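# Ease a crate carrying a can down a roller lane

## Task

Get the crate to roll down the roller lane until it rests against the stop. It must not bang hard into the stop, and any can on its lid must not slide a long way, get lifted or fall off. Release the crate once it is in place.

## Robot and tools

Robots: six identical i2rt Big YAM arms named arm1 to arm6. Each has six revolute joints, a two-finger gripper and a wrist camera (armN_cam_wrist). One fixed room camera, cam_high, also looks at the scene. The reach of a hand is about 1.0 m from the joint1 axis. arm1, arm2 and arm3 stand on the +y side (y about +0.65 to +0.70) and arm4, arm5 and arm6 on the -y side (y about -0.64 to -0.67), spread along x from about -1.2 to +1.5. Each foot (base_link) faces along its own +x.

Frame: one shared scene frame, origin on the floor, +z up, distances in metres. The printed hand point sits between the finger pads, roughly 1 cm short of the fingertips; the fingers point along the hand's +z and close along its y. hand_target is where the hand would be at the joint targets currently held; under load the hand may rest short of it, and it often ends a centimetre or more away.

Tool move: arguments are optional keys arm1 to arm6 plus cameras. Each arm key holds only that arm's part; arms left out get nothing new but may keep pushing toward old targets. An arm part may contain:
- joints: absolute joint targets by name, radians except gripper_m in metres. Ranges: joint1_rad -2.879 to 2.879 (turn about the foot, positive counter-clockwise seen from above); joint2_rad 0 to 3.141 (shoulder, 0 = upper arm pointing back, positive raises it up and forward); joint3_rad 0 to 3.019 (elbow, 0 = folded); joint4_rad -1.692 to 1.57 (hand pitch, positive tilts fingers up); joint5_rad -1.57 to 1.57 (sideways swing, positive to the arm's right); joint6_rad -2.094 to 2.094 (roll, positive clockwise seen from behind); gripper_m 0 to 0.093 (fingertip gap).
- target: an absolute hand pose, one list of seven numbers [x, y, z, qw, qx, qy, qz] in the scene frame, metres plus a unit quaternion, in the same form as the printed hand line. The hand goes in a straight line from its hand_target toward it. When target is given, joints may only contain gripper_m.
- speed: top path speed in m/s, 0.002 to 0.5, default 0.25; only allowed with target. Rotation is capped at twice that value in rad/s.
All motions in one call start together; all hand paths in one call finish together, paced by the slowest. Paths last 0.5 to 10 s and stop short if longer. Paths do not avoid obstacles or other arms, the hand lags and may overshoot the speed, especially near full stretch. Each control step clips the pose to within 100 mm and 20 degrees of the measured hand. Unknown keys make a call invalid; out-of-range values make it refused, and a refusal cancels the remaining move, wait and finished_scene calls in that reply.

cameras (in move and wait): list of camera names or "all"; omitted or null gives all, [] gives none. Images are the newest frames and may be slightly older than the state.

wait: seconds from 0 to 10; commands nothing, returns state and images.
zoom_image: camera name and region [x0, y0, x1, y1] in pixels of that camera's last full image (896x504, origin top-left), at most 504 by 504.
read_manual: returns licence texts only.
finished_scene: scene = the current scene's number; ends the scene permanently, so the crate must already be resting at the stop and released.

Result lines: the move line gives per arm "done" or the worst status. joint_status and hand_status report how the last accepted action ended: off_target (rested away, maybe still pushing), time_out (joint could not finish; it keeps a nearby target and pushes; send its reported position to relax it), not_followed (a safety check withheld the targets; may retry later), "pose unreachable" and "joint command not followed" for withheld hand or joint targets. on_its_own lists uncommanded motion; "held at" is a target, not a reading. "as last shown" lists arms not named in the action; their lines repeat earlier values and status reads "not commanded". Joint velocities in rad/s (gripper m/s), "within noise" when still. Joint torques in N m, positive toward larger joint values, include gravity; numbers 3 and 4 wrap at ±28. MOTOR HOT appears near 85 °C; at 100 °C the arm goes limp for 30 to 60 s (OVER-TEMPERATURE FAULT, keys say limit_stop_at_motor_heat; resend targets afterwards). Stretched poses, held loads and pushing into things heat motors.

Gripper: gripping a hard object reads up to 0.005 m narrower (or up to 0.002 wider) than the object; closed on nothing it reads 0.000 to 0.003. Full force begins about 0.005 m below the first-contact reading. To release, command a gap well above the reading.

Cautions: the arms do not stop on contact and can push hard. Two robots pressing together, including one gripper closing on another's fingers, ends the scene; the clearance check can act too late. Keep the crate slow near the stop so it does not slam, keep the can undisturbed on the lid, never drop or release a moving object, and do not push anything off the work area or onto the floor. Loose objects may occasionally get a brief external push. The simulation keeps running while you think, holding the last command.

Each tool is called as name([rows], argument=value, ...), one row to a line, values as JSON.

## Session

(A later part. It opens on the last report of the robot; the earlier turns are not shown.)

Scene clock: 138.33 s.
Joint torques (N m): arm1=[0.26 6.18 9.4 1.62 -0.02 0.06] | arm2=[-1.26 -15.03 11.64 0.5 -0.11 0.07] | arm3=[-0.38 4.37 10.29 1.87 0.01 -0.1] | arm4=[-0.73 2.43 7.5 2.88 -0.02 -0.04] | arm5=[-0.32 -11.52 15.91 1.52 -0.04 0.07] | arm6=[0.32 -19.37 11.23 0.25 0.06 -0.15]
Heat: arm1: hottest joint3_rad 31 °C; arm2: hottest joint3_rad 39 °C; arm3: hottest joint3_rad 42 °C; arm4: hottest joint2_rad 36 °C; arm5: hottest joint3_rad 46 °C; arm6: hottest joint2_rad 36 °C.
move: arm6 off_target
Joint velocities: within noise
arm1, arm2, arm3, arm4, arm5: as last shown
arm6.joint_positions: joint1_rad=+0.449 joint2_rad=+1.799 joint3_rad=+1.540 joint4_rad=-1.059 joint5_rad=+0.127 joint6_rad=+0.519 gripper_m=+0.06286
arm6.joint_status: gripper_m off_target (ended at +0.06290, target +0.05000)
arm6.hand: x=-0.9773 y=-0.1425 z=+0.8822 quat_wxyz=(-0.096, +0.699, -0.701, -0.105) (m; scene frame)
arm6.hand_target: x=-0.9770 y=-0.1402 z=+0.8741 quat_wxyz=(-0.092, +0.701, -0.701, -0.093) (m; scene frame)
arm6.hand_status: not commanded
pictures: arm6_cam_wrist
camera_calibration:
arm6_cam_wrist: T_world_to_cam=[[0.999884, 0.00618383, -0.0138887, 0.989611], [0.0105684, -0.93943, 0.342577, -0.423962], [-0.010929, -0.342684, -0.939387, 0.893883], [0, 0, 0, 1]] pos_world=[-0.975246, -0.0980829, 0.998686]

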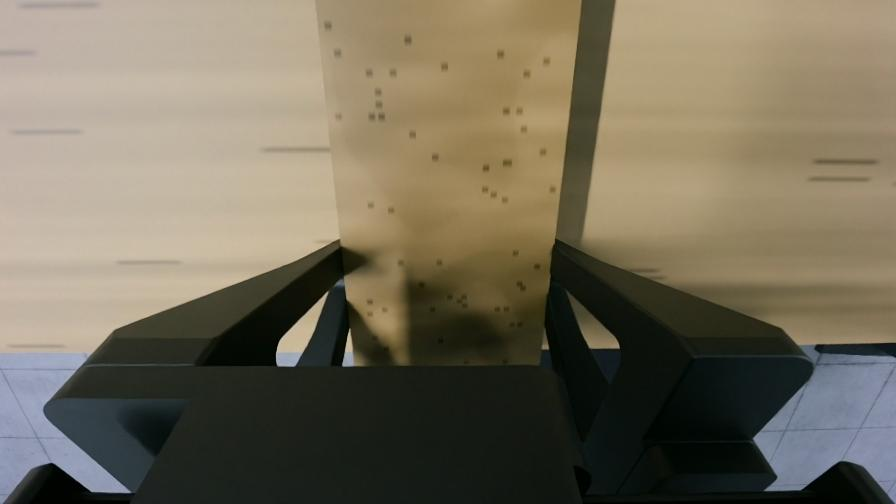

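move(arm6={"target":[-0.86,-0.142,0.878,-0.0923,0.701,-0.701,-0.0923],"speed":0.1}, cameras=["arm6_cam_wrist","cam_high"])

Scene clock: 145.30 s.
Joint torques (N m): arm1=[0.03 6.01 9.32 1.59 -0.01 0.09] | arm2=[-0.91 -14.51 11.56 0.39 -0.11 0.01] | arm3=[-0.38 4.48 10.24 1.89 0.01 -0.1] | arm4=[-0.5 2.43 7.5 2.85 -0.01 -0.04] | arm5=[-0.26 -11.52 15.91 1.51 -0.04 0.07] | arm6=[2.02 -18.43 9.98 1.06 0.33 0.03]
Heat: arm1: hottest joint3_rad 31 °C; arm2: hottest joint3_rad 39 °C; arm3: hottest joint3_rad 42 °C; arm4: hottest joint2_rad 36 °C; arm5: hottest joint3_rad 47 °C; arm6: hottest joint2_rad 36 °C.
move: arm6 done
Joint velocities: within noise
arm1, arm2, arm3, arm4, arm5: as last shown
arm6.joint_positions: joint1_rad=+0.234 joint2_rad=+1.681 joint3_rad=+1.380 joint4_rad=-1.018 joint5_rad=+0.073 joint6_rad=+0.310 gripper_m=+0.06287
arm6.joint_status: not commanded
arm6.hand: x=-0.8510 y=-0.1411 z=+0.8822 quat_wxyz=(-0.092, +0.699, -0.702, -0.095) (m; scene frame)
arm6.hand_target: x=-0.8598 y=-0.1421 z=+0.8782 quat_wxyz=(-0.092, +0.701, -0.701, -0.093) (m; scene frame)
arm6.hand_status: done (0.010 m and 0.4 deg from the pose sent, 0.117 m and 1.5 deg at the start)
pictures: arm6_cam_wrist, cam_high
camera_calibration:
arm6_cam_wrist: T_world_to_cam=[[0.999975, 0.00470003, -0.00531777, 0.855589], [0.00630067, -0.932786, 0.360375, -0.442439], [-0.00326657, -0.3604, -0.932792, 0.893903], [0, 0, 0, 1]] pos_world=[-0.849859, -0.0945594, 0.99782]

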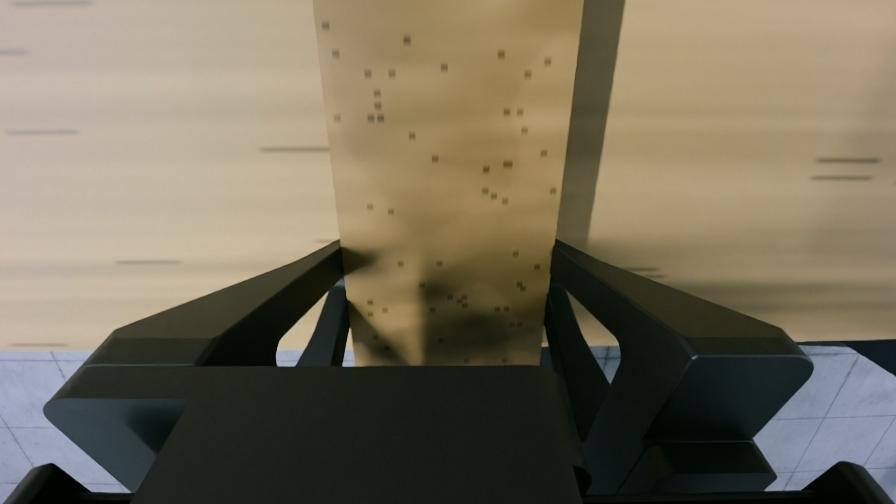

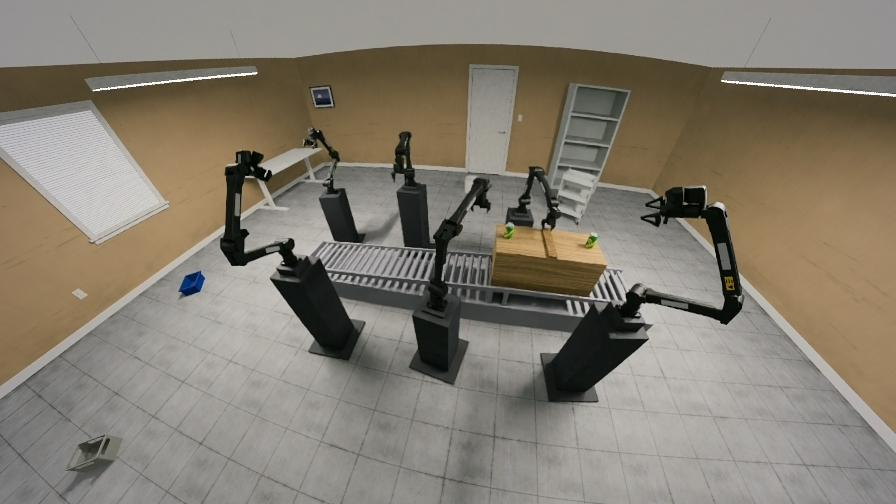

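move(arm6={"target":[-0.38,-0.142,0.879,-0.0923,0.701,-0.701,-0.0923],"speed":0.13}, cameras=["arm6_cam_wrist","arm2_cam_wrist","cam_high"])

Scene clock: 153.33 s.
Joint torques (N m): arm1=[0.67 6.07 9.31 1.55 -0.01 0.02] | arm2=[-1.44 -14.8 11.58 0.44 -0.1 0.04] | arm3=[-0.38 4.31 10.26 1.94 0.01 -0.1] | arm4=[-0.38 2.55 7.46 2.86 -0.01 -0.04] | arm5=[-0.32 -11.52 15.9 1.51 -0.04 0.07] | arm6=[3.72 -23.94 10.03 -1.17 1.07 0.1]
Heat: arm1: hottest joint3_rad 31 °C; arm2: hottest joint3_rad 40 °C; arm3: hottest joint3_rad 42 °C; arm4: hottest joint2_rad 36 °C; arm5: hottest joint3_rad 47 °C; arm6: hottest joint2_rad 36 °C.
move: arm6 off_target
Joint velocities: within noise
arm1, arm2, arm3, arm4, arm5: as last shown
arm6.joint_positions: joint1_rad=-0.687 joint2_rad=+1.865 joint3_rad=+1.606 joint4_rad=-1.052 joint5_rad=-0.170 joint6_rad=-0.572 gripper_m=+0.06289
arm6.joint_status: not commanded
arm6.hand: x=-0.3566 y=-0.1419 z=+0.8752 quat_wxyz=(-0.112, +0.695, -0.702, -0.108) (m; scene frame)
arm6.hand_target: x=-0.3792 y=-0.1422 z=+0.8792 quat_wxyz=(-0.094, +0.701, -0.701, -0.092) (m; scene frame)
arm6.hand_status: off_target (0.024 m and 3.0 deg from the pose sent, 0.471 m and 0.4 deg at the start)
pictures: arm2_cam_wrist, arm6_cam_wrist, cam_high
camera_calibration:
arm2_cam_wrist: T_world_to_cam=[[-0.999205, -0.0316361, 0.0242433, -0.318061], [-0.0224874, 0.949672, 0.312436, -0.469334], [-0.0329074, 0.311643, -0.949629, 1.16714], [0, 0, 0, 1]] pos_world=[-0.289955, 0.0719203, 1.2627]
arm6_cam_wrist: T_world_to_cam=[[0.999984, -0.00367771, 0.00432005, 0.351618], [-0.00485568, -0.948613, 0.316402, -0.411519], [0.00293442, -0.316418, -0.948615, 0.910987], [0, 0, 0, 1]] pos_world=[-0.356283, -0.100827, 0.992862]

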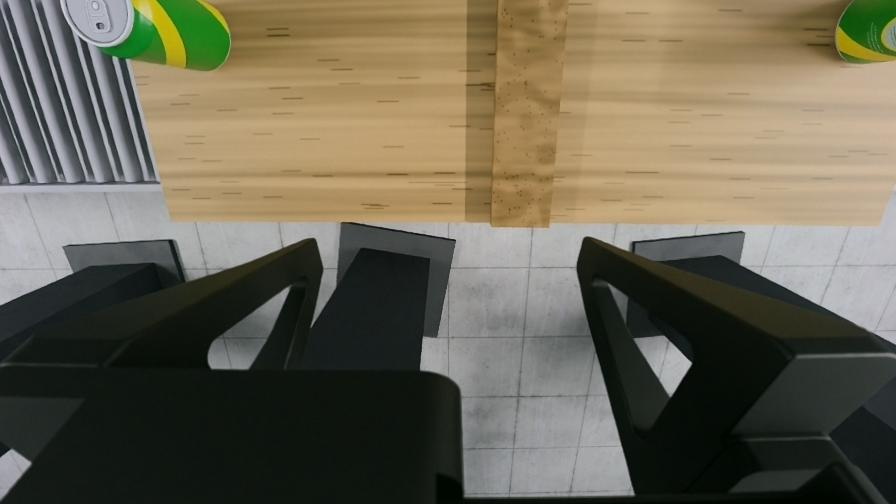

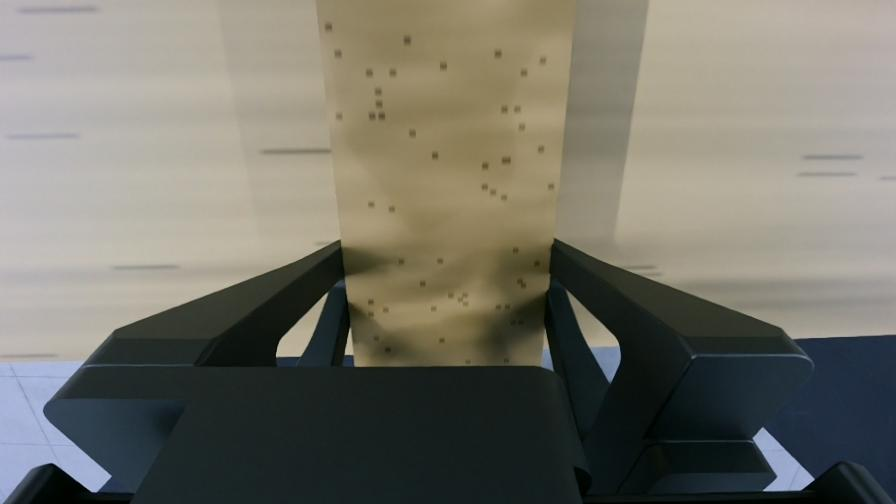

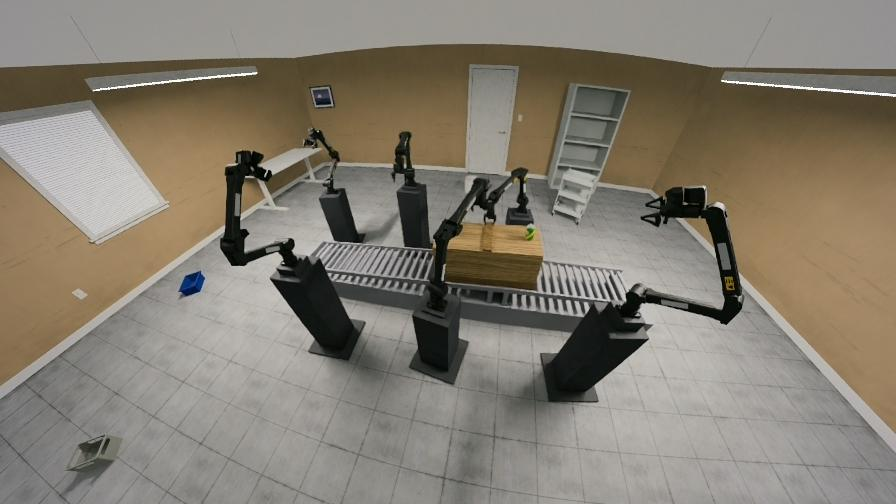

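move(arm2={"target":[-0.385,0.115,0.925,0.0923,0.701,0.701,-0.0923],"speed":0.15}, cameras=["arm2_cam_wrist"])

Scene clock: 163.17 s.
Joint torques (N m): arm1=[0.67 6.24 9.25 1.61 -0.03 0.04] | arm2=[-1.32 -15.85 8.83 1.22 -0.33 -0.09] | arm3=[-0.38 4.37 10.22 1.91 0 -0.09] | arm4=[-0.56 2.49 7.49 2.84 -0.01 -0.05] | arm5=[-0.32 -11.52 15.9 1.52 -0.04 0.07] | arm6=[3.84 -23.88 10 -1.14 1.07 0.1]
Heat: arm1: hottest joint3_rad 32 °C; arm2: hottest joint3_rad 40 °C; arm3: hottest joint3_rad 42 °C; arm4: hottest joint2_rad 36 °C; arm5: hottest joint3_rad 48 °C; arm6: hottest joint2_rad 38 °C.
move: arm2 off_target
Joint velocities: within noise
arm1, arm3, arm4, arm5: as last shown
arm2.joint_positions: joint1_rad=-0.352 joint2_rad=+1.815 joint3_rad=+1.665 joint4_rad=-1.206 joint5_rad=-0.131 joint6_rad=-0.513 gripper_m=+0.09396
arm2.joint_status: not commanded
arm2.hand: x=-0.3774 y=+0.1162 z=+0.9324 quat_wxyz=(-0.091, -0.701, -0.702, +0.093) (m; scene frame)
arm2.hand_target: x=-0.3849 y=+0.1151 z=+0.9250 quat_wxyz=(-0.092, -0.701, -0.701, +0.092) (m; scene frame)
arm2.hand_status: off_target (0.011 m and 0.2 deg from the pose sent, 0.239 m and 3.1 deg at the start)
arm6.joint_positions: joint1_rad=-0.687 joint2_rad=+1.865 joint3_rad=+1.606 joint4_rad=-1.053 joint5_rad=-0.170 joint6_rad=-0.572 gripper_m=+0.06289
arm6.joint_status: not commanded
arm6.hand: x=-0.3569 y=-0.1419 z=+0.8752 quat_wxyz=(-0.112, +0.695, -0.702, -0.108) (m; scene frame)
arm6.hand_target: x=-0.3793 y=-0.1421 z=+0.8792 quat_wxyz=(-0.094, +0.701, -0.701, -0.092) (m; scene frame)
arm6.hand_status: not commanded
pictures: arm2_cam_wrist
camera_calibration:
arm2_cam_wrist: T_world_to_cam=[[-0.999664, -0.0248177, 0.00745029, -0.383527], [-0.0204562, 0.932349, 0.36098, -0.447307], [-0.015905, 0.360707, -0.932544, 0.946978], [0, 0, 0, 1]] pos_world=[-0.377487, 0.0659472, 1.04742]

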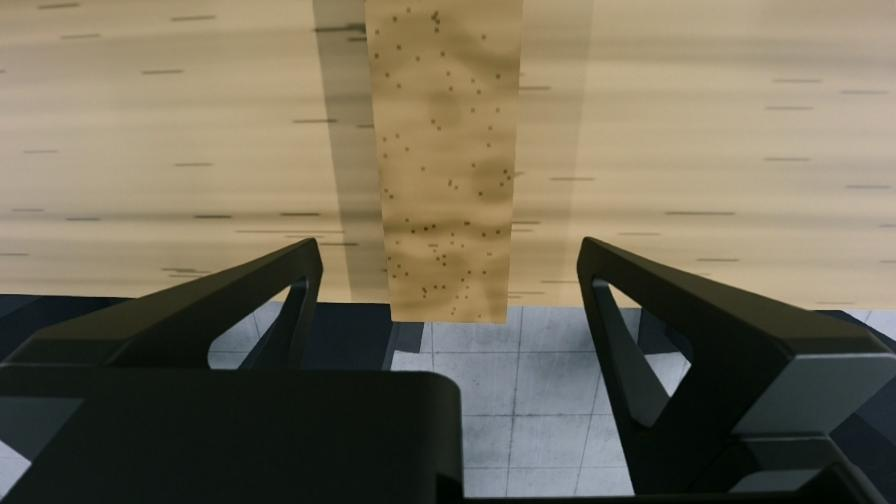

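move(arm2={"target":[-0.385,0.12,0.868,0.0923,0.701,0.701,-0.0923],"speed":0.08}, cameras=[])

move(arm2={"joints":{"gripper_m":0.05}}, cameras=["arm2_cam_wrist"])

Scene clock: 168.77 s.
Joint torques (N m): arm1=[0.62 6.01 9.28 1.48 -0.03 0.05] | arm2=[-1.32 -15.27 8.32 1.14 -0.34 -0.08] | arm3=[-0.62 4.37 10.21 1.91 0.01 -0.11] | arm4=[-0.73 2.37 7.43 2.84 -0.02 -0.04] | arm5=[-0.32 -11.52 15.9 1.51 -0.04 0.07] | arm6=[3.84 -23.88 10.02 -1.16 1.07 0.1]
Heat: arm1: hottest joint3_rad 32 °C; arm2: hottest joint3_rad 40 °C; arm3: hottest joint3_rad 42 °C; arm4: hottest joint3_rad 36 °C; arm5: hottest joint3_rad 49 °C; arm6: hottest joint2_rad 38 °C.
move: arm2 off_target
Joint velocities: within noise
arm1, arm3, arm4, arm5, arm6: as last shown
arm2.joint_positions: joint1_rad=-0.354 joint2_rad=+1.832 joint3_rad=+1.547 joint4_rad=-1.064 joint5_rad=-0.132 joint6_rad=-0.518 gripper_m=+0.09396
arm2.joint_status: not commanded
arm2.hand: x=-0.3775 y=+0.1191 z=+0.8801 quat_wxyz=(-0.092, -0.699, -0.702, +0.097) (m; scene frame)
arm2.hand_target: x=-0.3848 y=+0.1202 z=+0.8681 quat_wxyz=(-0.092, -0.701, -0.701, +0.092) (m; scene frame)
arm2.hand_status: off_target (0.014 m and 0.6 deg from the pose sent, 0.065 m and 0.2 deg at the start)
pictures: none
No camera images: "cameras" was empty.

Scene clock: 169.47 s.
Joint torques (N m): arm1=[0.03 5.95 9.37 1.59 -0.02 0.03] | arm2=[-0.67 -15.38 8.28 0.76 -0.39 -0.07] | arm3=[-0.5 4.37 10.22 1.85 0.02 -0.11] | arm4=[-0.67 2.32 7.43 2.84 -0.01 -0.04] | arm5=[-0.32 -11.52 15.9 1.51 -0.04 0.07] | arm6=[3.84 -23.88 10.02 -1.16 1.07 0.1]
Heat: arm1: hottest joint3_rad 32 °C; arm2: hottest joint3_rad 40 °C; arm3: hottest joint3_rad 42 °C; arm4: hottest joint3_rad 36 °C; arm5: hottest joint3_rad 49 °C; arm6: hottest joint2_rad 38 °C.
move: arm2 done
Joint velocities: within noise
arm1, arm3, arm4, arm5, arm6: as last shown
arm2.joint_positions: joint1_rad=-0.363 joint2_rad=+1.833 joint3_rad=+1.547 joint4_rad=-1.056 joint5_rad=-0.131 joint6_rad=-0.520 gripper_m=+0.05018
arm2.joint_status: all done
arm2.hand: x=-0.3834 y=+0.1203 z=+0.8803 quat_wxyz=(-0.092, -0.701, -0.700, +0.101) (m; scene frame)
arm2.hand_target: x=-0.3848 y=+0.1203 z=+0.8682 quat_wxyz=(-0.092, -0.701, -0.701, +0.092) (m; scene frame)
arm2.hand_status: not commanded
pictures: arm2_cam_wrist
camera_calibration:
arm2_cam_wrist: T_world_to_cam=[[-0.999663, -0.0189205, 0.0177905, -0.398817], [-0.0115283, 0.937109, 0.348846, -0.418816], [-0.0232719, 0.348523, -0.937011, 0.899401], [0, 0, 0, 1]] pos_world=[-0.38258, 0.0714683, 0.995946]

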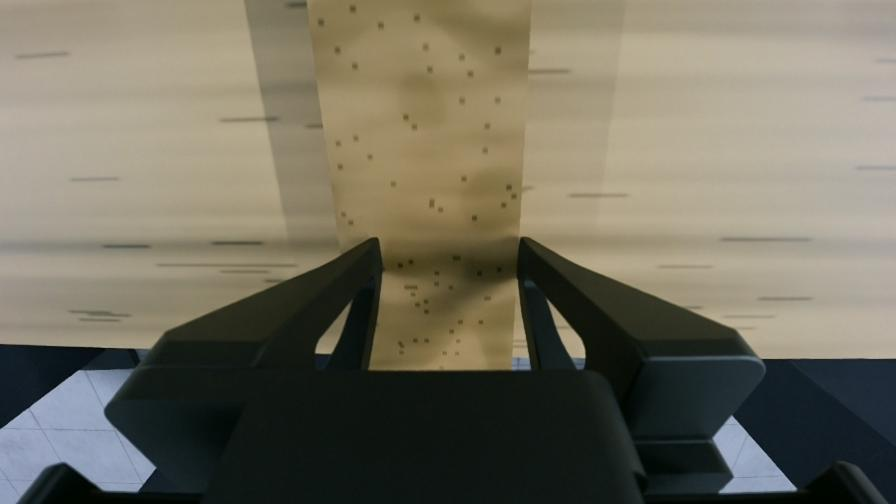

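move(arm2={"joints":{"gripper_m":0.093}}, cameras=[])

move(arm2={"target":[-0.378,0.12,0.848,0.0923,0.701,0.701,-0.0923],"speed":0.06}, cameras=["arm2_cam_wrist"])

Scene clock: 178.40 s.
Joint torques (N m): arm1=[0.56 6.07 9.18 1.58 -0.03 0.02] | arm2=[-0.56 -15.38 8.34 0.85 -0.31 -0.07] | arm3=[-0.44 4.37 10.24 1.92 0 -0.1] | arm4=[-0.62 2.43 7.43 2.84 -0.01 -0.04] | arm5=[-0.32 -11.52 15.9 1.52 -0.04 0.07] | arm6=[3.84 -23.88 10.02 -1.16 1.07 0.1]
Heat: arm1: hottest joint3_rad 32 °C; arm2: hottest joint3_rad 39 °C; arm3: hottest joint3_rad 42 °C; arm4: hottest joint3_rad 36 °C; arm5: hottest joint3_rad 49 °C; arm6: hottest joint2_rad 39 °C.
move: arm2 done
Joint velocities: within noise
arm1.joint_positions: joint1_rad=+0.663 joint2_rad=+0.482 joint3_rad=+1.331 joint4_rad=-1.298 joint5_rad=-0.081 joint6_rad=-0.422 gripper_m=+0.09396
arm1.joint_status: not commanded
arm1.hand: x=-1.0478 y=+0.5501 z=+1.4913 quat_wxyz=(-0.454, -0.141, -0.834, +0.279) (m; scene frame)
arm1.hand_target: x=-1.0501 y=+0.5526 z=+1.5040 quat_wxyz=(-0.464, -0.139, -0.827, +0.286) (m; scene frame)
arm1.hand_status: not commanded
arm2.joint_positions: joint1_rad=-0.363 joint2_rad=+1.833 joint3_rad=+1.547 joint4_rad=-1.056 joint5_rad=-0.132 joint6_rad=-0.520 gripper_m=+0.09280
arm2.joint_status: all done
arm2.hand: x=-0.3832 y=+0.1200 z=+0.8803 quat_wxyz=(-0.093, -0.701, -0.700, +0.101) (m; scene frame)
arm2.hand_target: x=-0.3848 y=+0.1203 z=+0.8682 quat_wxyz=(-0.092, -0.701, -0.701, +0.092) (m; scene frame)
arm2.hand_status: not commanded
arm3.joint_positions: joint1_rad=+0.151 joint2_rad=+0.467 joint3_rad=+1.334 joint4_rad=-1.271 joint5_rad=-0.243 joint6_rad=+0.486 gripper_m=+0.09396
arm3.joint_status: not commanded
arm3.hand: x=+0.9692 y=+0.5311 z=+1.5333 quat_wxyz=(-0.540, -0.620, -0.550, +0.147) (m; scene frame)
arm3.hand_target: x=+0.9684 y=+0.5354 z=+1.5434 quat_wxyz=(-0.549, -0.613, -0.547, +0.152) (m; scene frame)
arm3.hand_status: not commanded
arm4.joint_positions: joint1_rad=-0.110 joint2_rad=+0.514 joint3_rad=+1.452 joint4_rad=-1.290 joint5_rad=-0.009 joint6_rad=-0.312 gripper_m=+0.09396
arm4.joint_status: not commanded
arm4.hand: x=+1.4754 y=-0.4592 z=+1.3811 quat_wxyz=(-0.442, +0.695, -0.439, -0.360) (m; scene frame)
arm4.hand_target: x=+1.4757 y=-0.4632 z=+1.3911 quat_wxyz=(-0.450, +0.689, -0.435, -0.366) (m; scene frame)
arm4.hand_status: not commanded
arm5, arm6: as last shown
pictures: none
No camera images: "cameras" was empty.

Scene clock: 179.47 s.
Joint torques (N m): arm1=[0.32 6.18 9.32 1.62 0.01 0.06] | arm2=[-0.09 -14.56 7.94 1.13 -0.22 0.03] | arm3=[-0.44 4.54 10.19 1.89 0.01 -0.11] | arm4=[-0.67 2.49 7.5 2.84 -0.01 -0.04] | arm5=[-0.32 -11.52 15.9 1.52 -0.04 0.07] | arm6=[3.84 -23.94 10.03 -1.16 1.07 0.1]
Heat: arm1: hottest joint3_rad 32 °C; arm2: hottest joint3_rad 39 °C; arm3: hottest joint3_rad 42 °C; arm4: hottest joint3_rad 36 °C; arm5: hottest joint3_rad 49 °C; arm6: hottest joint2_rad 39 °C.
move: arm2 off_target
Joint velocities: within noise
arm1, arm3, arm4, arm6: as last shown
arm2.joint_positions: joint1_rad=-0.363 joint2_rad=+1.835 joint3_rad=+1.505 joint4_rad=-1.011 joint5_rad=-0.132 joint6_rad=-0.520 gripper_m=+0.09290
arm2.joint_status: not commanded
arm2.hand: x=-0.3812 y=+0.1235 z=+0.8638 quat_wxyz=(-0.093, -0.701, -0.700, +0.101) (m; scene frame)
arm2.hand_target: x=-0.3778 y=+0.1205 z=+0.8481 quat_wxyz=(-0.092, -0.701, -0.701, +0.092) (m; scene frame)
arm2.hand_status: off_target (0.016 m and 1.0 deg from the pose sent, 0.033 m and 1.0 deg at the start)
arm5.joint_positions: joint1_rad=+0.294 joint2_rad=+1.371 joint3_rad=+1.260 joint4_rad=-1.074 joint5_rad=+0.110 joint6_rad=+0.189 gripper_m=+0.09396
arm5.joint_status: not commanded
arm5.hand: x=+0.4052 y=-0.1768 z=+1.1792 quat_wxyz=(-0.143, +0.696, -0.691, -0.132) (m; scene frame)
arm5.hand_target: x=+0.4003 y=-0.1612 z=+1.2001 quat_wxyz=(-0.153, +0.690, -0.690, -0.153) (m; scene frame)
arm5.hand_status: not commanded
pictures: arm2_cam_wrist
camera_calibration:
arm2_cam_wrist: T_world_to_cam=[[-0.999675, -0.0193934, 0.0165725, -0.395137], [-0.0124326, 0.937664, 0.347322, -0.415246], [-0.0222752, 0.347003, -0.9376, 0.883934], [0, 0, 0, 1]] pos_world=[-0.380482, 0.0749704, 0.979548]

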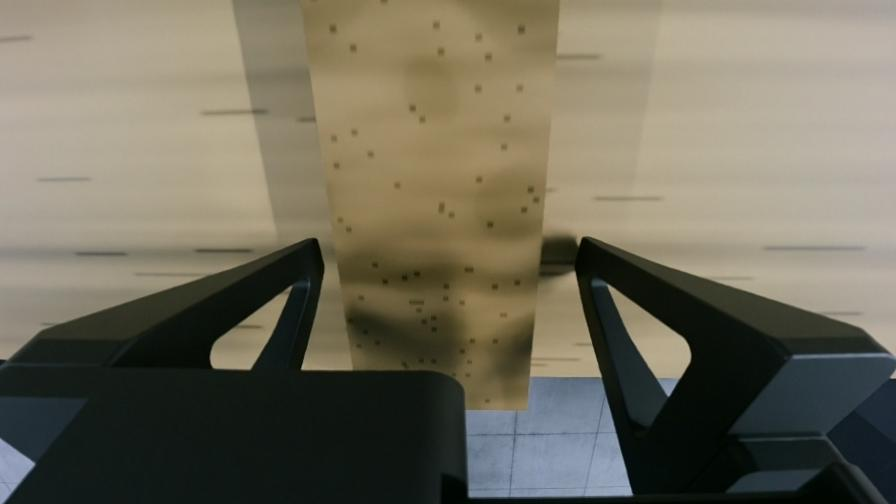

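move(arm2={"target":[-0.378,0.12,0.86,0.0923,0.701,0.701,-0.0923],"joints":{"gripper_m":0.05},"speed":0.06}, cameras=["arm2_cam_wrist"])

Scene clock: 185.97 s.
Joint torques (N m): arm1=[0.38 6.24 9.29 1.66 0 0.03] | arm2=[-0.5 -15.33 9.62 0.2 -0.01 0.01] | arm3=[-0.38 4.37 10.28 1.83 0.01 -0.11] | arm4=[-0.5 2.37 7.49 2.84 -0.01 -0.03] | arm5=[-0.32 -11.52 15.9 1.51 -0.04 0.07] | arm6=[3.84 -23.88 10.02 -1.13 1.06 0.1]
Heat: arm1: hottest joint3_rad 32 °C; arm2: hottest joint3_rad 38 °C; arm3: hottest joint3_rad 43 °C; arm4: hottest joint3_rad 36 °C; arm5: hottest joint3_rad 50 °C; arm6: hottest joint2_rad 40 °C.
move: arm2 off_target
Joint velocities: within noise
arm1, arm3, arm4, arm5, arm6: as last shown
arm2.joint_positions: joint1_rad=-0.360 joint2_rad=+1.835 joint3_rad=+1.504 joint4_rad=-1.014 joint5_rad=-0.139 joint6_rad=-0.520 gripper_m=+0.06387
arm2.joint_status: gripper_m off_target (ended at +0.06390, target +0.05000)
arm2.hand: x=-0.3779 y=+0.1231 z=+0.8631 quat_wxyz=(-0.096, -0.700, -0.701, +0.098) (m; scene frame)
arm2.hand_target: x=-0.3780 y=+0.1201 z=+0.8599 quat_wxyz=(-0.092, -0.701, -0.701, +0.092) (m; scene frame)
arm2.hand_status: done (0.004 m and 0.8 deg from the pose sent, 0.006 m and 1.1 deg at the start)
arm6.hand: x=-0.3570 y=-0.1419 z=+0.8752 quat_wxyz=(-0.112, +0.695, -0.702, -0.108) (m; scene frame)
arm6.hand_target: x=-0.3792 y=-0.1422 z=+0.8792 quat_wxyz=(-0.094, +0.701, -0.701, -0.092) (m; scene frame)
pictures: arm2_cam_wrist
camera_calibration:
arm2_cam_wrist: T_world_to_cam=[[-0.999663, -0.0244809, 0.0086312, -0.384384], [-0.0199537, 0.937388, 0.347714, -0.417703], [-0.0166031, 0.347424, -0.937561, 0.88558], [0, 0, 0, 1]] pos_world=[-0.377886, 0.0744677, 0.978844]

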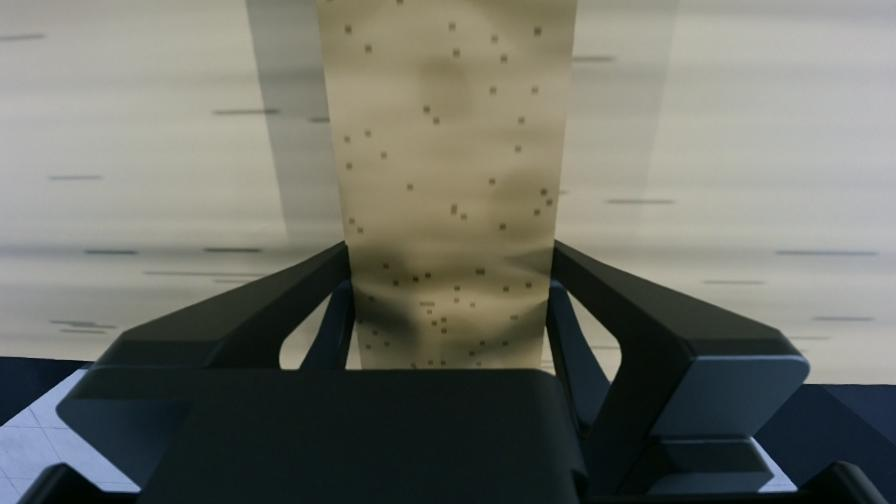

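move(arm6={"joints":{"gripper_m":0.093}}, cameras=[])

move(arm6={"target":[-0.36,-0.17,1.12,-0.0923,0.701,-0.701,-0.0923],"speed":0.15}, cameras=[])

move(arm2={"target":[-0.1,0.12,0.858,0.0923,0.701,0.701,-0.0923],"speed":0.13}, cameras=["arm2_cam_wrist","arm6_cam_wrist","cam_high"])

Scene clock: 198.20 s.
Joint torques (N m): arm1=[0.56 6.07 9.28 1.52 -0.01 0.05] | arm2=[-1.03 -15.38 9.48 0.81 -0.19 -0.05] | arm3=[-0.5 4.31 10.25 1.89 0.02 -0.1] | arm4=[-0.44 2.37 7.49 2.86 0 -0.04] | arm5=[-0.32 -11.52 15.88 1.51 -0.04 0.07] | arm6=[2.61 -22.77 10.03 0.16 -0.87 0.05]
Heat: arm1: hottest joint3_rad 32 °C; arm2: hottest joint3_rad 37 °C; arm3: hottest joint3_rad 43 °C; arm4: hottest joint3_rad 36 °C; arm5: hottest joint3_rad 50 °C; arm6: hottest joint2_rad 40 °C.
move: arm6 done
Joint velocities: within noise
arm1, arm3, arm4, arm5: as last shown
arm2.joint_positions: joint1_rad=-0.347 joint2_rad=+1.835 joint3_rad=+1.504 joint4_rad=-1.030 joint5_rad=-0.135 joint6_rad=-0.511 gripper_m=+0.06387
arm2.joint_status: not commanded
arm2.hand: x=-0.3697 y=+0.1232 z=+0.8623 quat_wxyz=(-0.093, -0.700, -0.703, +0.090) (m; scene frame)
arm2.hand_target: x=-0.3778 y=+0.1200 z=+0.8599 quat_wxyz=(-0.092, -0.701, -0.701, +0.092) (m; scene frame)
arm2.hand_status: not commanded
arm6.joint_positions: joint1_rad=-0.672 joint2_rad=+1.856 joint3_rad=+1.605 joint4_rad=-1.086 joint5_rad=-0.125 joint6_rad=-0.567 gripper_m=+0.09294
arm6.joint_status: all done
arm6.hand: x=-0.3624 y=-0.1479 z=+0.8779 quat_wxyz=(-0.105, +0.698, -0.704, -0.085) (m; scene frame)
arm6.hand_target: x=-0.3793 y=-0.1423 z=+0.8789 quat_wxyz=(-0.093, +0.701, -0.701, -0.092) (m; scene frame)
arm6.hand_status: not commanded
pictures: none
No camera images: "cameras" was empty.

Scene clock: 200.73 s.
Joint torques (N m): arm1=[0.38 5.83 9.25 1.61 0 0.05] | arm2=[-2.08 -15.33 9.54 1.4 -0.36 -0.17] | arm3=[-0.32 4.31 10.22 1.87 0 -0.11] | arm4=[-0.5 2.49 7.46 2.86 -0.01 -0.04] | arm5=[-0.32 -11.52 15.9 1.51 -0.04 0.07] | arm6=[-0.15 -19.08 13.52 0.58 -0.29 -0.25]
Heat: arm1: hottest joint3_rad 32 °C; arm2: hottest joint3_rad 37 °C; arm3: hottest joint3_rad 43 °C; arm4: hottest joint3_rad 36 °C; arm5: hottest joint3_rad 50 °C; arm6: hottest joint2_rad 40 °C.
move: arm6 off_target
Joint velocities: within noise
arm1, arm3, arm4, arm5: as last shown
arm2.joint_positions: joint1_rad=-0.333 joint2_rad=+1.833 joint3_rad=+1.504 joint4_rad=-1.045 joint5_rad=-0.129 joint6_rad=-0.501 gripper_m=+0.06388
arm2.joint_status: not commanded
arm2.hand: x=-0.3616 y=+0.1230 z=+0.8620 quat_wxyz=(-0.089, -0.700, -0.704, +0.083) (m; scene frame)
arm2.hand_target: x=-0.3781 y=+0.1202 z=+0.8600 quat_wxyz=(-0.092, -0.701, -0.701, +0.092) (m; scene frame)
arm2.hand_status: not commanded
arm6.joint_positions: joint1_rad=-0.696 joint2_rad=+1.806 joint3_rad=+2.168 joint4_rad=-1.678 joint5_rad=-0.152 joint6_rad=-0.585 gripper_m=+0.09298
arm6.joint_status: not commanded
arm6.hand: x=-0.3694 y=-0.1751 z=+1.1171 quat_wxyz=(-0.113, +0.696, -0.703, -0.097) (m; scene frame)
arm6.hand_target: x=-0.3603 y=-0.1705 z=+1.1193 quat_wxyz=(-0.117, +0.698, -0.700, -0.097) (m; scene frame)
arm6.hand_status: off_target (0.011 m and 2.5 deg from the pose sent, 0.243 m and 1.7 deg at the start; a joint's target at an end of its range on 29 of 76 steps)
pictures: none
No camera images: "cameras" was empty.

Scene clock: 204.03 s.
Joint torques (N m): arm1=[0.44 6.18 9.33 1.59 0 0.05] | arm2=[-5.77 -15.85 7.88 0.69 0.49 -0.53] | arm3=[-0.5 4.42 10.21 1.92 0.01 -0.1] | arm4=[-0.44 2.49 7.5 2.82 -0.02 -0.05] | arm5=[-0.32 -11.52 15.9 1.51 -0.04 0.07] | arm6=[-0.09 -19.08 13.52 0.58 -0.29 -0.25]
Heat: arm1: hottest joint3_rad 32 °C; arm2: hottest joint3_rad 37 °C; arm3: hottest joint3_rad 43 °C; arm4: hottest joint3_rad 36 °C; arm5: hottest joint3_rad 50 °C; arm6: hottest joint2_rad 40 °C.
move: arm2 off_target
Joint velocities: within noise
arm1, arm3, arm4, arm5, arm6: as last shown
arm2.joint_positions: joint1_rad=+0.229 joint2_rad=+1.673 joint3_rad=+1.245 joint4_rad=-0.910 joint5_rad=-0.028 joint6_rad=+0.048 gripper_m=+0.06388
arm2.joint_status: not commanded
arm2.hand: x=-0.0582 y=+0.1213 z=+0.8466 quat_wxyz=(-0.096, -0.698, -0.705, +0.075) (m; scene frame)
arm2.hand_target: x=-0.0985 y=+0.1213 z=+0.8574 quat_wxyz=(-0.091, -0.702, -0.701, +0.092) (m; scene frame)
arm2.hand_status: off_target (0.043 m and 2.1 deg from the pose sent, 0.262 m and 1.2 deg at the start)
arm6.hand_target: x=-0.3603 y=-0.1704 z=+1.1193 quat_wxyz=(-0.117, +0.697, -0.700, -0.097) (m; scene frame)
pictures: arm2_cam_wrist, arm6_cam_wrist, cam_high
camera_calibration:
arm2_cam_wrist: T_world_to_cam=[[-0.999038, -0.0369361, -0.0236362, -0.0358044], [-0.0431296, 0.925034, 0.377428, -0.428938], [0.00792353, 0.378084, -0.925737, 0.863679], [0, 0, 0, 1]] pos_world=[-0.0611133, 0.0689159, 0.960587]
arm6_cam_wrist: T_world_to_cam=[[0.999789, -0.00498302, 0.0199413, 0.345556], [-0.0112854, -0.943936, 0.329936, -0.536283], [0.0171792, -0.330091, -0.943793, 1.12752], [0, 0, 0, 1]] pos_world=[-0.370905, -0.132309, 1.2342]

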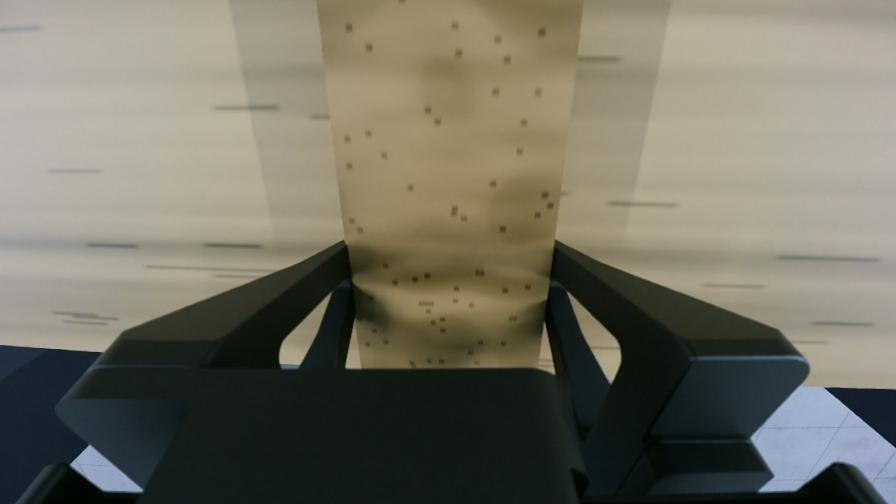

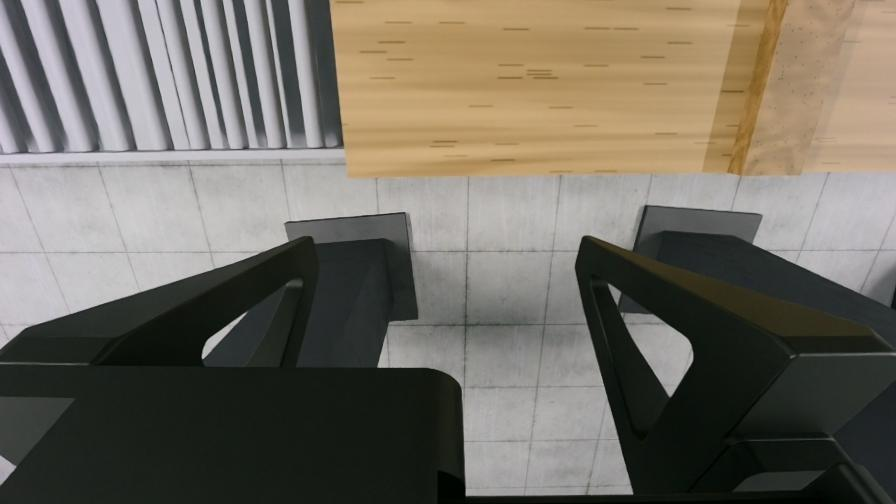

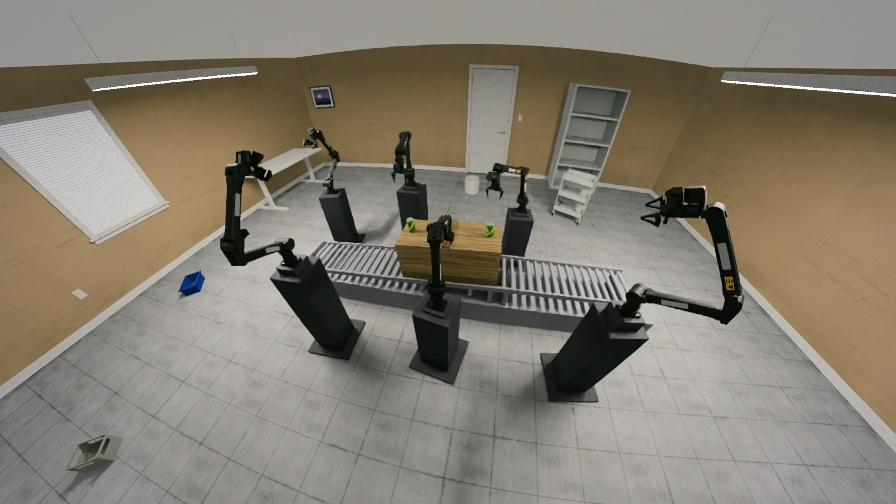

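move(arm2={"target":[0.25,0.12,0.85,0.0923,0.701,0.701,-0.0923],"speed":0.13}, cameras=["arm2_cam_wrist","arm5_cam_wrist","cam_high"])

Scene clock: 213.50 s.
Joint torques (N m): arm1=[0.62 6.07 9.31 1.61 -0.01 0.04] | arm2=[-4.19 -21.42 8.25 -1.74 0.55 -0.36] | arm3=[-0.56 4.37 10.19 1.89 0.01 -0.11] | arm4=[-0.44 2.37 7.45 2.82 0 -0.05] | arm5=[-0.32 -11.52 15.9 1.52 -0.04 0.07] | arm6=[-0.15 -19.08 13.52 0.57 -0.29 -0.25]
Heat: arm1: hottest joint3_rad 32 °C; arm2: hottest joint2_rad 36 °C; arm3: hottest joint3_rad 43 °C; arm4: hottest joint3_rad 36 °C; arm5: hottest joint3_rad 51 °C; arm6: hottest joint2_rad 40 °C.
move: arm2 off_target
Joint velocities: within noise
arm1, arm3, arm4, arm5, arm6: as last shown
arm2.joint_positions: joint1_rad=+0.831 joint2_rad=+1.962 joint3_rad=+1.618 joint4_rad=-0.983 joint5_rad=+0.121 joint6_rad=+0.637 gripper_m=+0.06390
arm2.joint_status: not commanded
arm2.hand: x=+0.2867 y=+0.1261 z=+0.8292 quat_wxyz=(-0.112, -0.698, -0.702, +0.083) (m; scene frame)
arm2.hand_target: x=+0.2515 y=+0.1203 z=+0.8489 quat_wxyz=(-0.093, -0.701, -0.701, +0.092) (m; scene frame)
arm2.hand_status: off_target (0.043 m and 2.5 deg from the pose sent, 0.308 m and 2.1 deg at the start)
pictures: arm2_cam_wrist, arm5_cam_wrist, cam_high
camera_calibration:
arm2_cam_wrist: T_world_to_cam=[[-0.998835, -0.0339217, -0.0343168, 0.316901], [-0.0436698, 0.938005, 0.34386, -0.385548], [0.020525, 0.344958, -0.938394, 0.854098], [0, 0, 0, 1]] pos_world=[0.282164, 0.0777676, 0.94493]
arm5_cam_wrist: T_world_to_cam=[[0.999529, 0.0182718, 0.024671, -0.431868], [0.0114728, -0.967691, 0.251876, -0.472039], [0.0284762, -0.251475, -0.967445, 1.20568], [0, 0, 0, 1]] pos_world=[0.402747, -0.145699, 1.29598]

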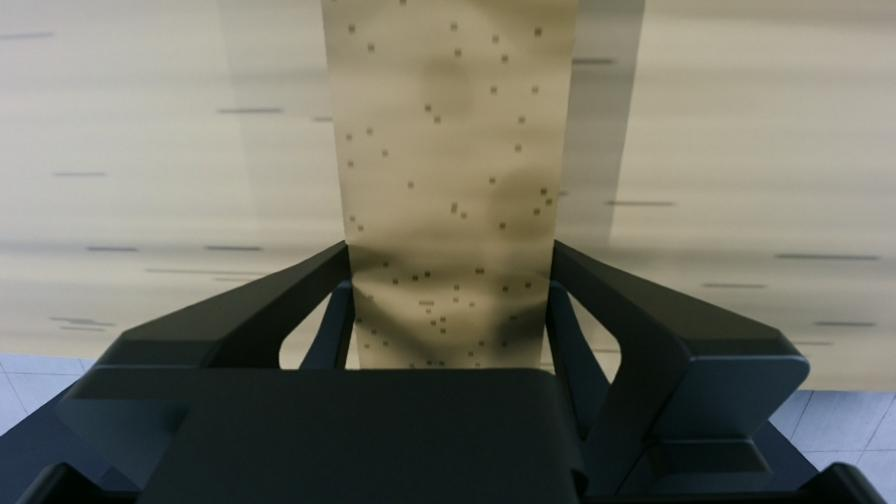

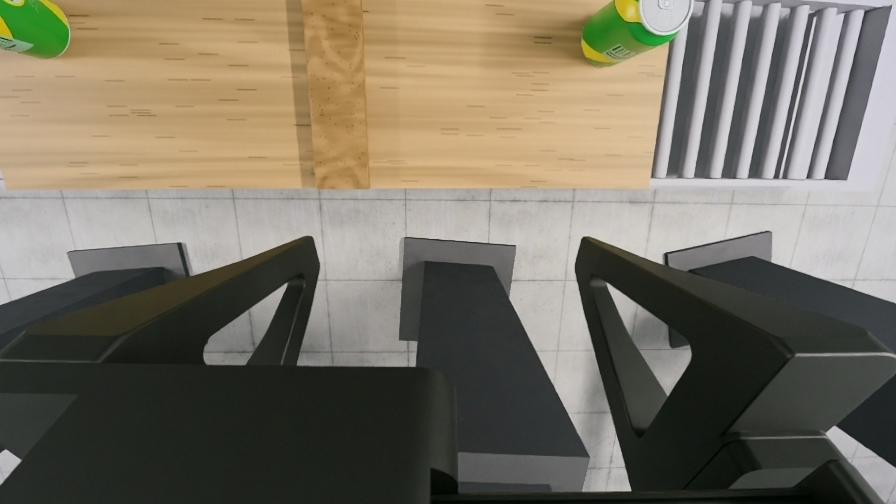

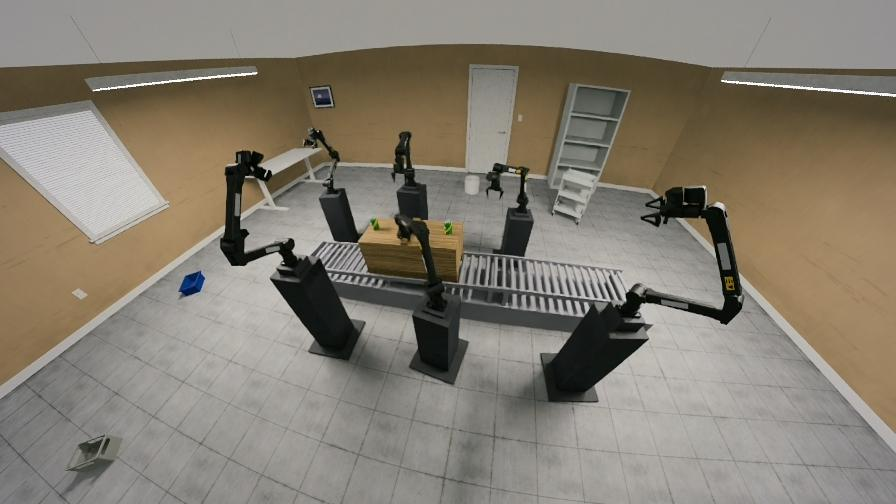

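move(arm5={"target":[0.288,-0.15,0.885,-0.0923,0.701,-0.701,-0.0923],"speed":0.2}, cameras=["arm5_cam_wrist"])

Scene clock: 229.73 s.
Joint torques (N m): arm1=[0.09 6.18 9.2 1.61 -0.01 0.05] | arm2=[-4.01 -21.6 8.13 -1.8 0.55 -0.36] | arm3=[-0.44 4.25 10.24 1.87 0.01 -0.11] | arm4=[-0.38 2.55 7.5 2.84 -0.01 -0.05] | arm5=[-0.26 -15.97 9.84 1.44 0.07 0.08] | arm6=[-0.09 -19.08 13.52 0.57 -0.29 -0.25]
Heat: arm1: hottest joint3_rad 32 °C; arm2: hottest joint3_rad 37 °C; arm3: hottest joint3_rad 43 °C; arm4: hottest joint3_rad 36 °C; arm5: hottest joint3_rad 51 °C; arm6: hottest joint3_rad 42 °C.
move: arm5 off_target
Joint velocities: within noise
arm1, arm2, arm3, arm4, arm6: as last shown
arm5.joint_positions: joint1_rad=+0.484 joint2_rad=+1.905 joint3_rad=+1.109 joint4_rad=-0.540 joint5_rad=+0.122 joint6_rad=+0.391 gripper_m=+0.09396
arm5.joint_status: not commanded
arm5.hand: x=+0.2949 y=-0.1585 z=+0.8893 quat_wxyz=(-0.092, +0.703, -0.700, -0.087) (m; scene frame)
arm5.hand_target: x=+0.2881 y=-0.1504 z=+0.8851 quat_wxyz=(-0.092, +0.701, -0.701, -0.092) (m; scene frame)
arm5.hand_status: off_target (0.012 m and 0.7 deg from the pose sent, 0.318 m and 7.4 deg at the start)
pictures: arm5_cam_wrist
camera_calibration:
arm5_cam_wrist: T_world_to_cam=[[0.999745, 0.0177779, 0.0139507, -0.305518], [0.0111228, -0.924496, 0.38103, -0.487942], [0.0196713, -0.380777, -0.924457, 0.876792], [0, 0, 0, 1]] pos_world=[0.29362, -0.111806, 1.00074]

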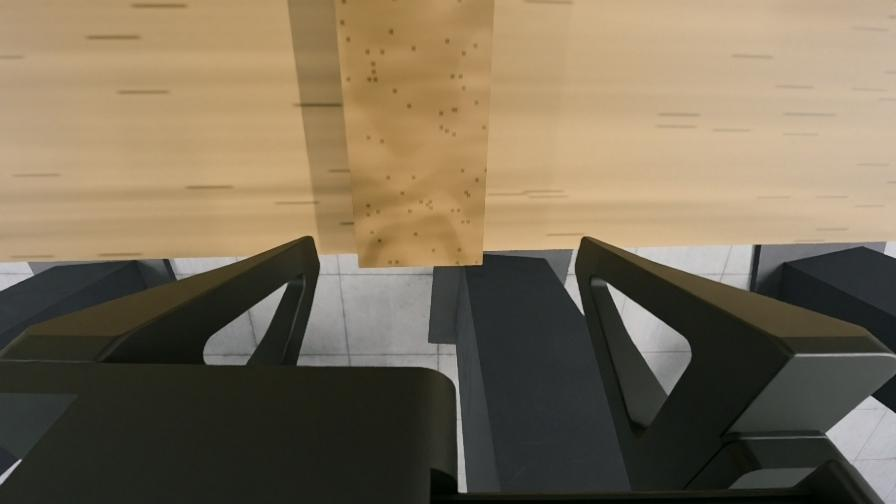

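move(arm5={"target":[0.278,-0.138,0.835,-0.0923,0.701,-0.701,-0.0923],"speed":0.1}, cameras=["arm5_cam_wrist"])

Scene clock: 240.60 s.
Joint torques (N m): arm1=[0.56 6.24 9.32 1.62 -0.01 0.06] | arm2=[-4.42 -21.3 8.25 -1.77 0.52 -0.38] | arm3=[-0.62 4.31 10.21 1.88 0.01 -0.1] | arm4=[-0.67 2.49 7.45 2.89 -0.02 -0.03] | arm5=[0.21 -16.56 10.29 1.42 0.12 0.07] | arm6=[-0.15 -19.08 13.52 0.58 -0.29 -0.25]
Heat: arm1: hottest joint3_rad 32 °C; arm2: hottest joint3_rad 37 °C; arm3: hottest joint3_rad 43 °C; arm4: hottest joint3_rad 36 °C; arm5: hottest joint3_rad 49 °C; arm6: hottest joint3_rad 43 °C.
move: arm5 off_target
Joint velocities: within noise
arm1.joint_positions: joint1_rad=+0.663 joint2_rad=+0.482 joint3_rad=+1.331 joint4_rad=-1.298 joint5_rad=-0.081 joint6_rad=-0.422 gripper_m=+0.09396
arm1.joint_status: not commanded
arm1.hand: x=-1.0478 y=+0.5501 z=+1.4913 quat_wxyz=(-0.454, -0.141, -0.834, +0.279) (m; scene frame)
arm1.hand_target: x=-1.0501 y=+0.5526 z=+1.5040 quat_wxyz=(-0.464, -0.139, -0.827, +0.286) (m; scene frame)
arm1.hand_status: not commanded
arm2, arm6: as last shown
arm3.joint_positions: joint1_rad=+0.151 joint2_rad=+0.467 joint3_rad=+1.334 joint4_rad=-1.271 joint5_rad=-0.243 joint6_rad=+0.486 gripper_m=+0.09396
arm3.joint_status: not commanded
arm3.hand: x=+0.9692 y=+0.5311 z=+1.5333 quat_wxyz=(-0.540, -0.620, -0.550, +0.147) (m; scene frame)
arm3.hand_target: x=+0.9684 y=+0.5354 z=+1.5434 quat_wxyz=(-0.549, -0.613, -0.547, +0.152) (m; scene frame)
arm3.hand_status: not commanded
arm4.joint_positions: joint1_rad=-0.110 joint2_rad=+0.514 joint3_rad=+1.452 joint4_rad=-1.290 joint5_rad=-0.009 joint6_rad=-0.312 gripper_m=+0.09396
arm4.joint_status: not commanded
arm4.hand: x=+1.4754 y=-0.4592 z=+1.3811 quat_wxyz=(-0.442, +0.695, -0.439, -0.360) (m; scene frame)
arm4.hand_target: x=+1.4757 y=-0.4632 z=+1.3911 quat_wxyz=(-0.450, +0.689, -0.435, -0.366) (m; scene frame)
arm4.hand_status: not commanded
arm5.joint_positions: joint1_rad=+0.489 joint2_rad=+2.026 joint3_rad=+1.134 joint4_rad=-0.452 joint5_rad=+0.122 joint6_rad=+0.398 gripper_m=+0.09396
arm5.joint_status: not commanded
arm5.hand: x=+0.2881 y=-0.1509 z=+0.8392 quat_wxyz=(-0.090, +0.702, -0.701, -0.084) (m; scene frame)
arm5.hand_target: x=+0.2783 y=-0.1387 z=+0.8352 quat_wxyz=(-0.092, +0.701, -0.701, -0.092) (m; scene frame)
arm5.hand_status: off_target (0.017 m and 1.0 deg from the pose sent, 0.060 m and 0.6 deg at the start)
pictures: arm5_cam_wrist
camera_calibration:
arm5_cam_wrist: T_world_to_cam=[[0.999763, 0.0156141, 0.0151588, -0.29944], [0.00851572, -0.921718, 0.387767, -0.466285], [0.0200268, -0.387546, -0.921633, 0.830061], [0, 0, 0, 1]] pos_world=[0.286716, -0.103421, 0.95036]

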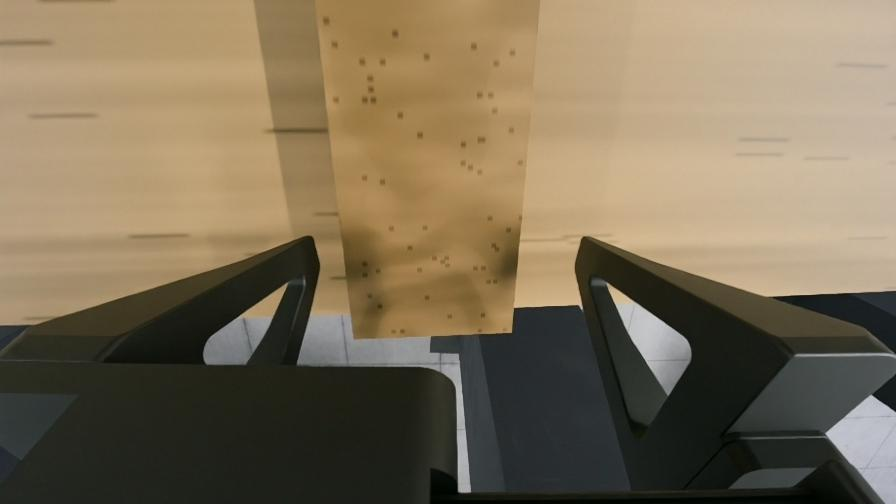

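move(arm5={"target":[0.271,-0.128,0.808,-0.0923,0.701,-0.701,-0.0923],"speed":0.08}, cameras=["arm5_cam_wrist"])

Scene clock: 246.53 s.
Joint torques (N m): arm1=[0.5 6.07 9.35 1.57 -0.02 0.04] | arm2=[-4.54 -21.07 8.14 -1.81 0.55 -0.37] | arm3=[-0.44 4.42 10.26 1.88 0.01 -0.1] | arm4=[-0.67 2.55 7.45 2.85 -0.02 -0.03] | arm5=[0.26 -15.62 10.22 1.54 0.18 0.08] | arm6=[-0.09 -19.08 13.52 0.58 -0.29 -0.25]
Heat: arm1: hottest joint3_rad 32 °C; arm2: hottest joint3_rad 37 °C; arm3: hottest joint3_rad 43 °C; arm4: hottest joint3_rad 36 °C; arm5: hottest joint3_rad 47 °C; arm6: hottest joint3_rad 43 °C.
move: arm5 off_target
Joint velocities: within noise
arm1, arm2, arm3, arm4, arm6: as last shown
arm5.joint_positions: joint1_rad=+0.491 joint2_rad=+2.083 joint3_rad=+1.174 joint4_rad=-0.421 joint5_rad=+0.121 joint6_rad=+0.400 gripper_m=+0.09396
arm5.joint_status: not commanded
arm5.hand: x=+0.2801 y=-0.1373 z=+0.8226 quat_wxyz=(-0.092, +0.702, -0.701, -0.091) (m; scene frame)
arm5.hand_target: x=+0.2714 y=-0.1290 z=+0.8084 quat_wxyz=(-0.092, +0.701, -0.701, -0.092) (m; scene frame)
arm5.hand_status: off_target (0.020 m and 0.2 deg from the pose sent, 0.042 m and 1.0 deg at the start)
pictures: arm5_cam_wrist
camera_calibration:
arm5_cam_wrist: T_world_to_cam=[[0.999838, 0.0157968, 0.00857228, -0.285926], [0.0114229, -0.926757, 0.375487, -0.438662], [0.0138759, -0.375328, -0.926788, 0.82787], [0, 0, 0, 1]] pos_world=[0.279403, -0.0912935, 0.934423]

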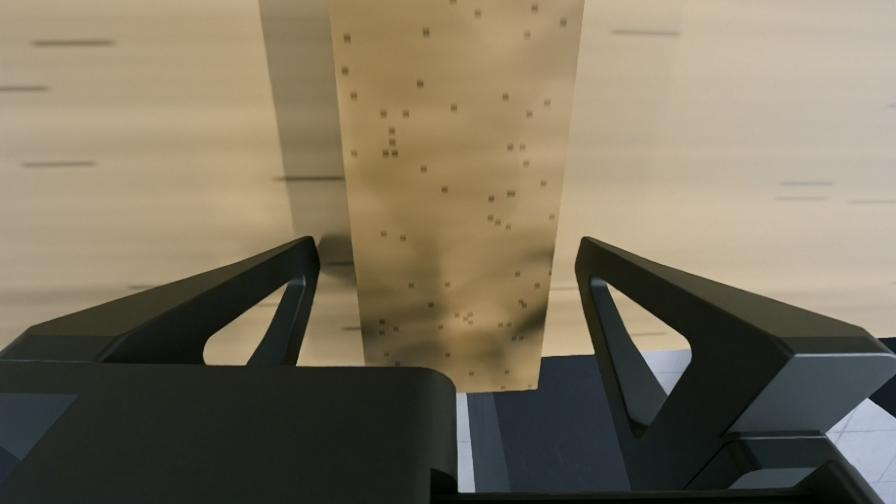

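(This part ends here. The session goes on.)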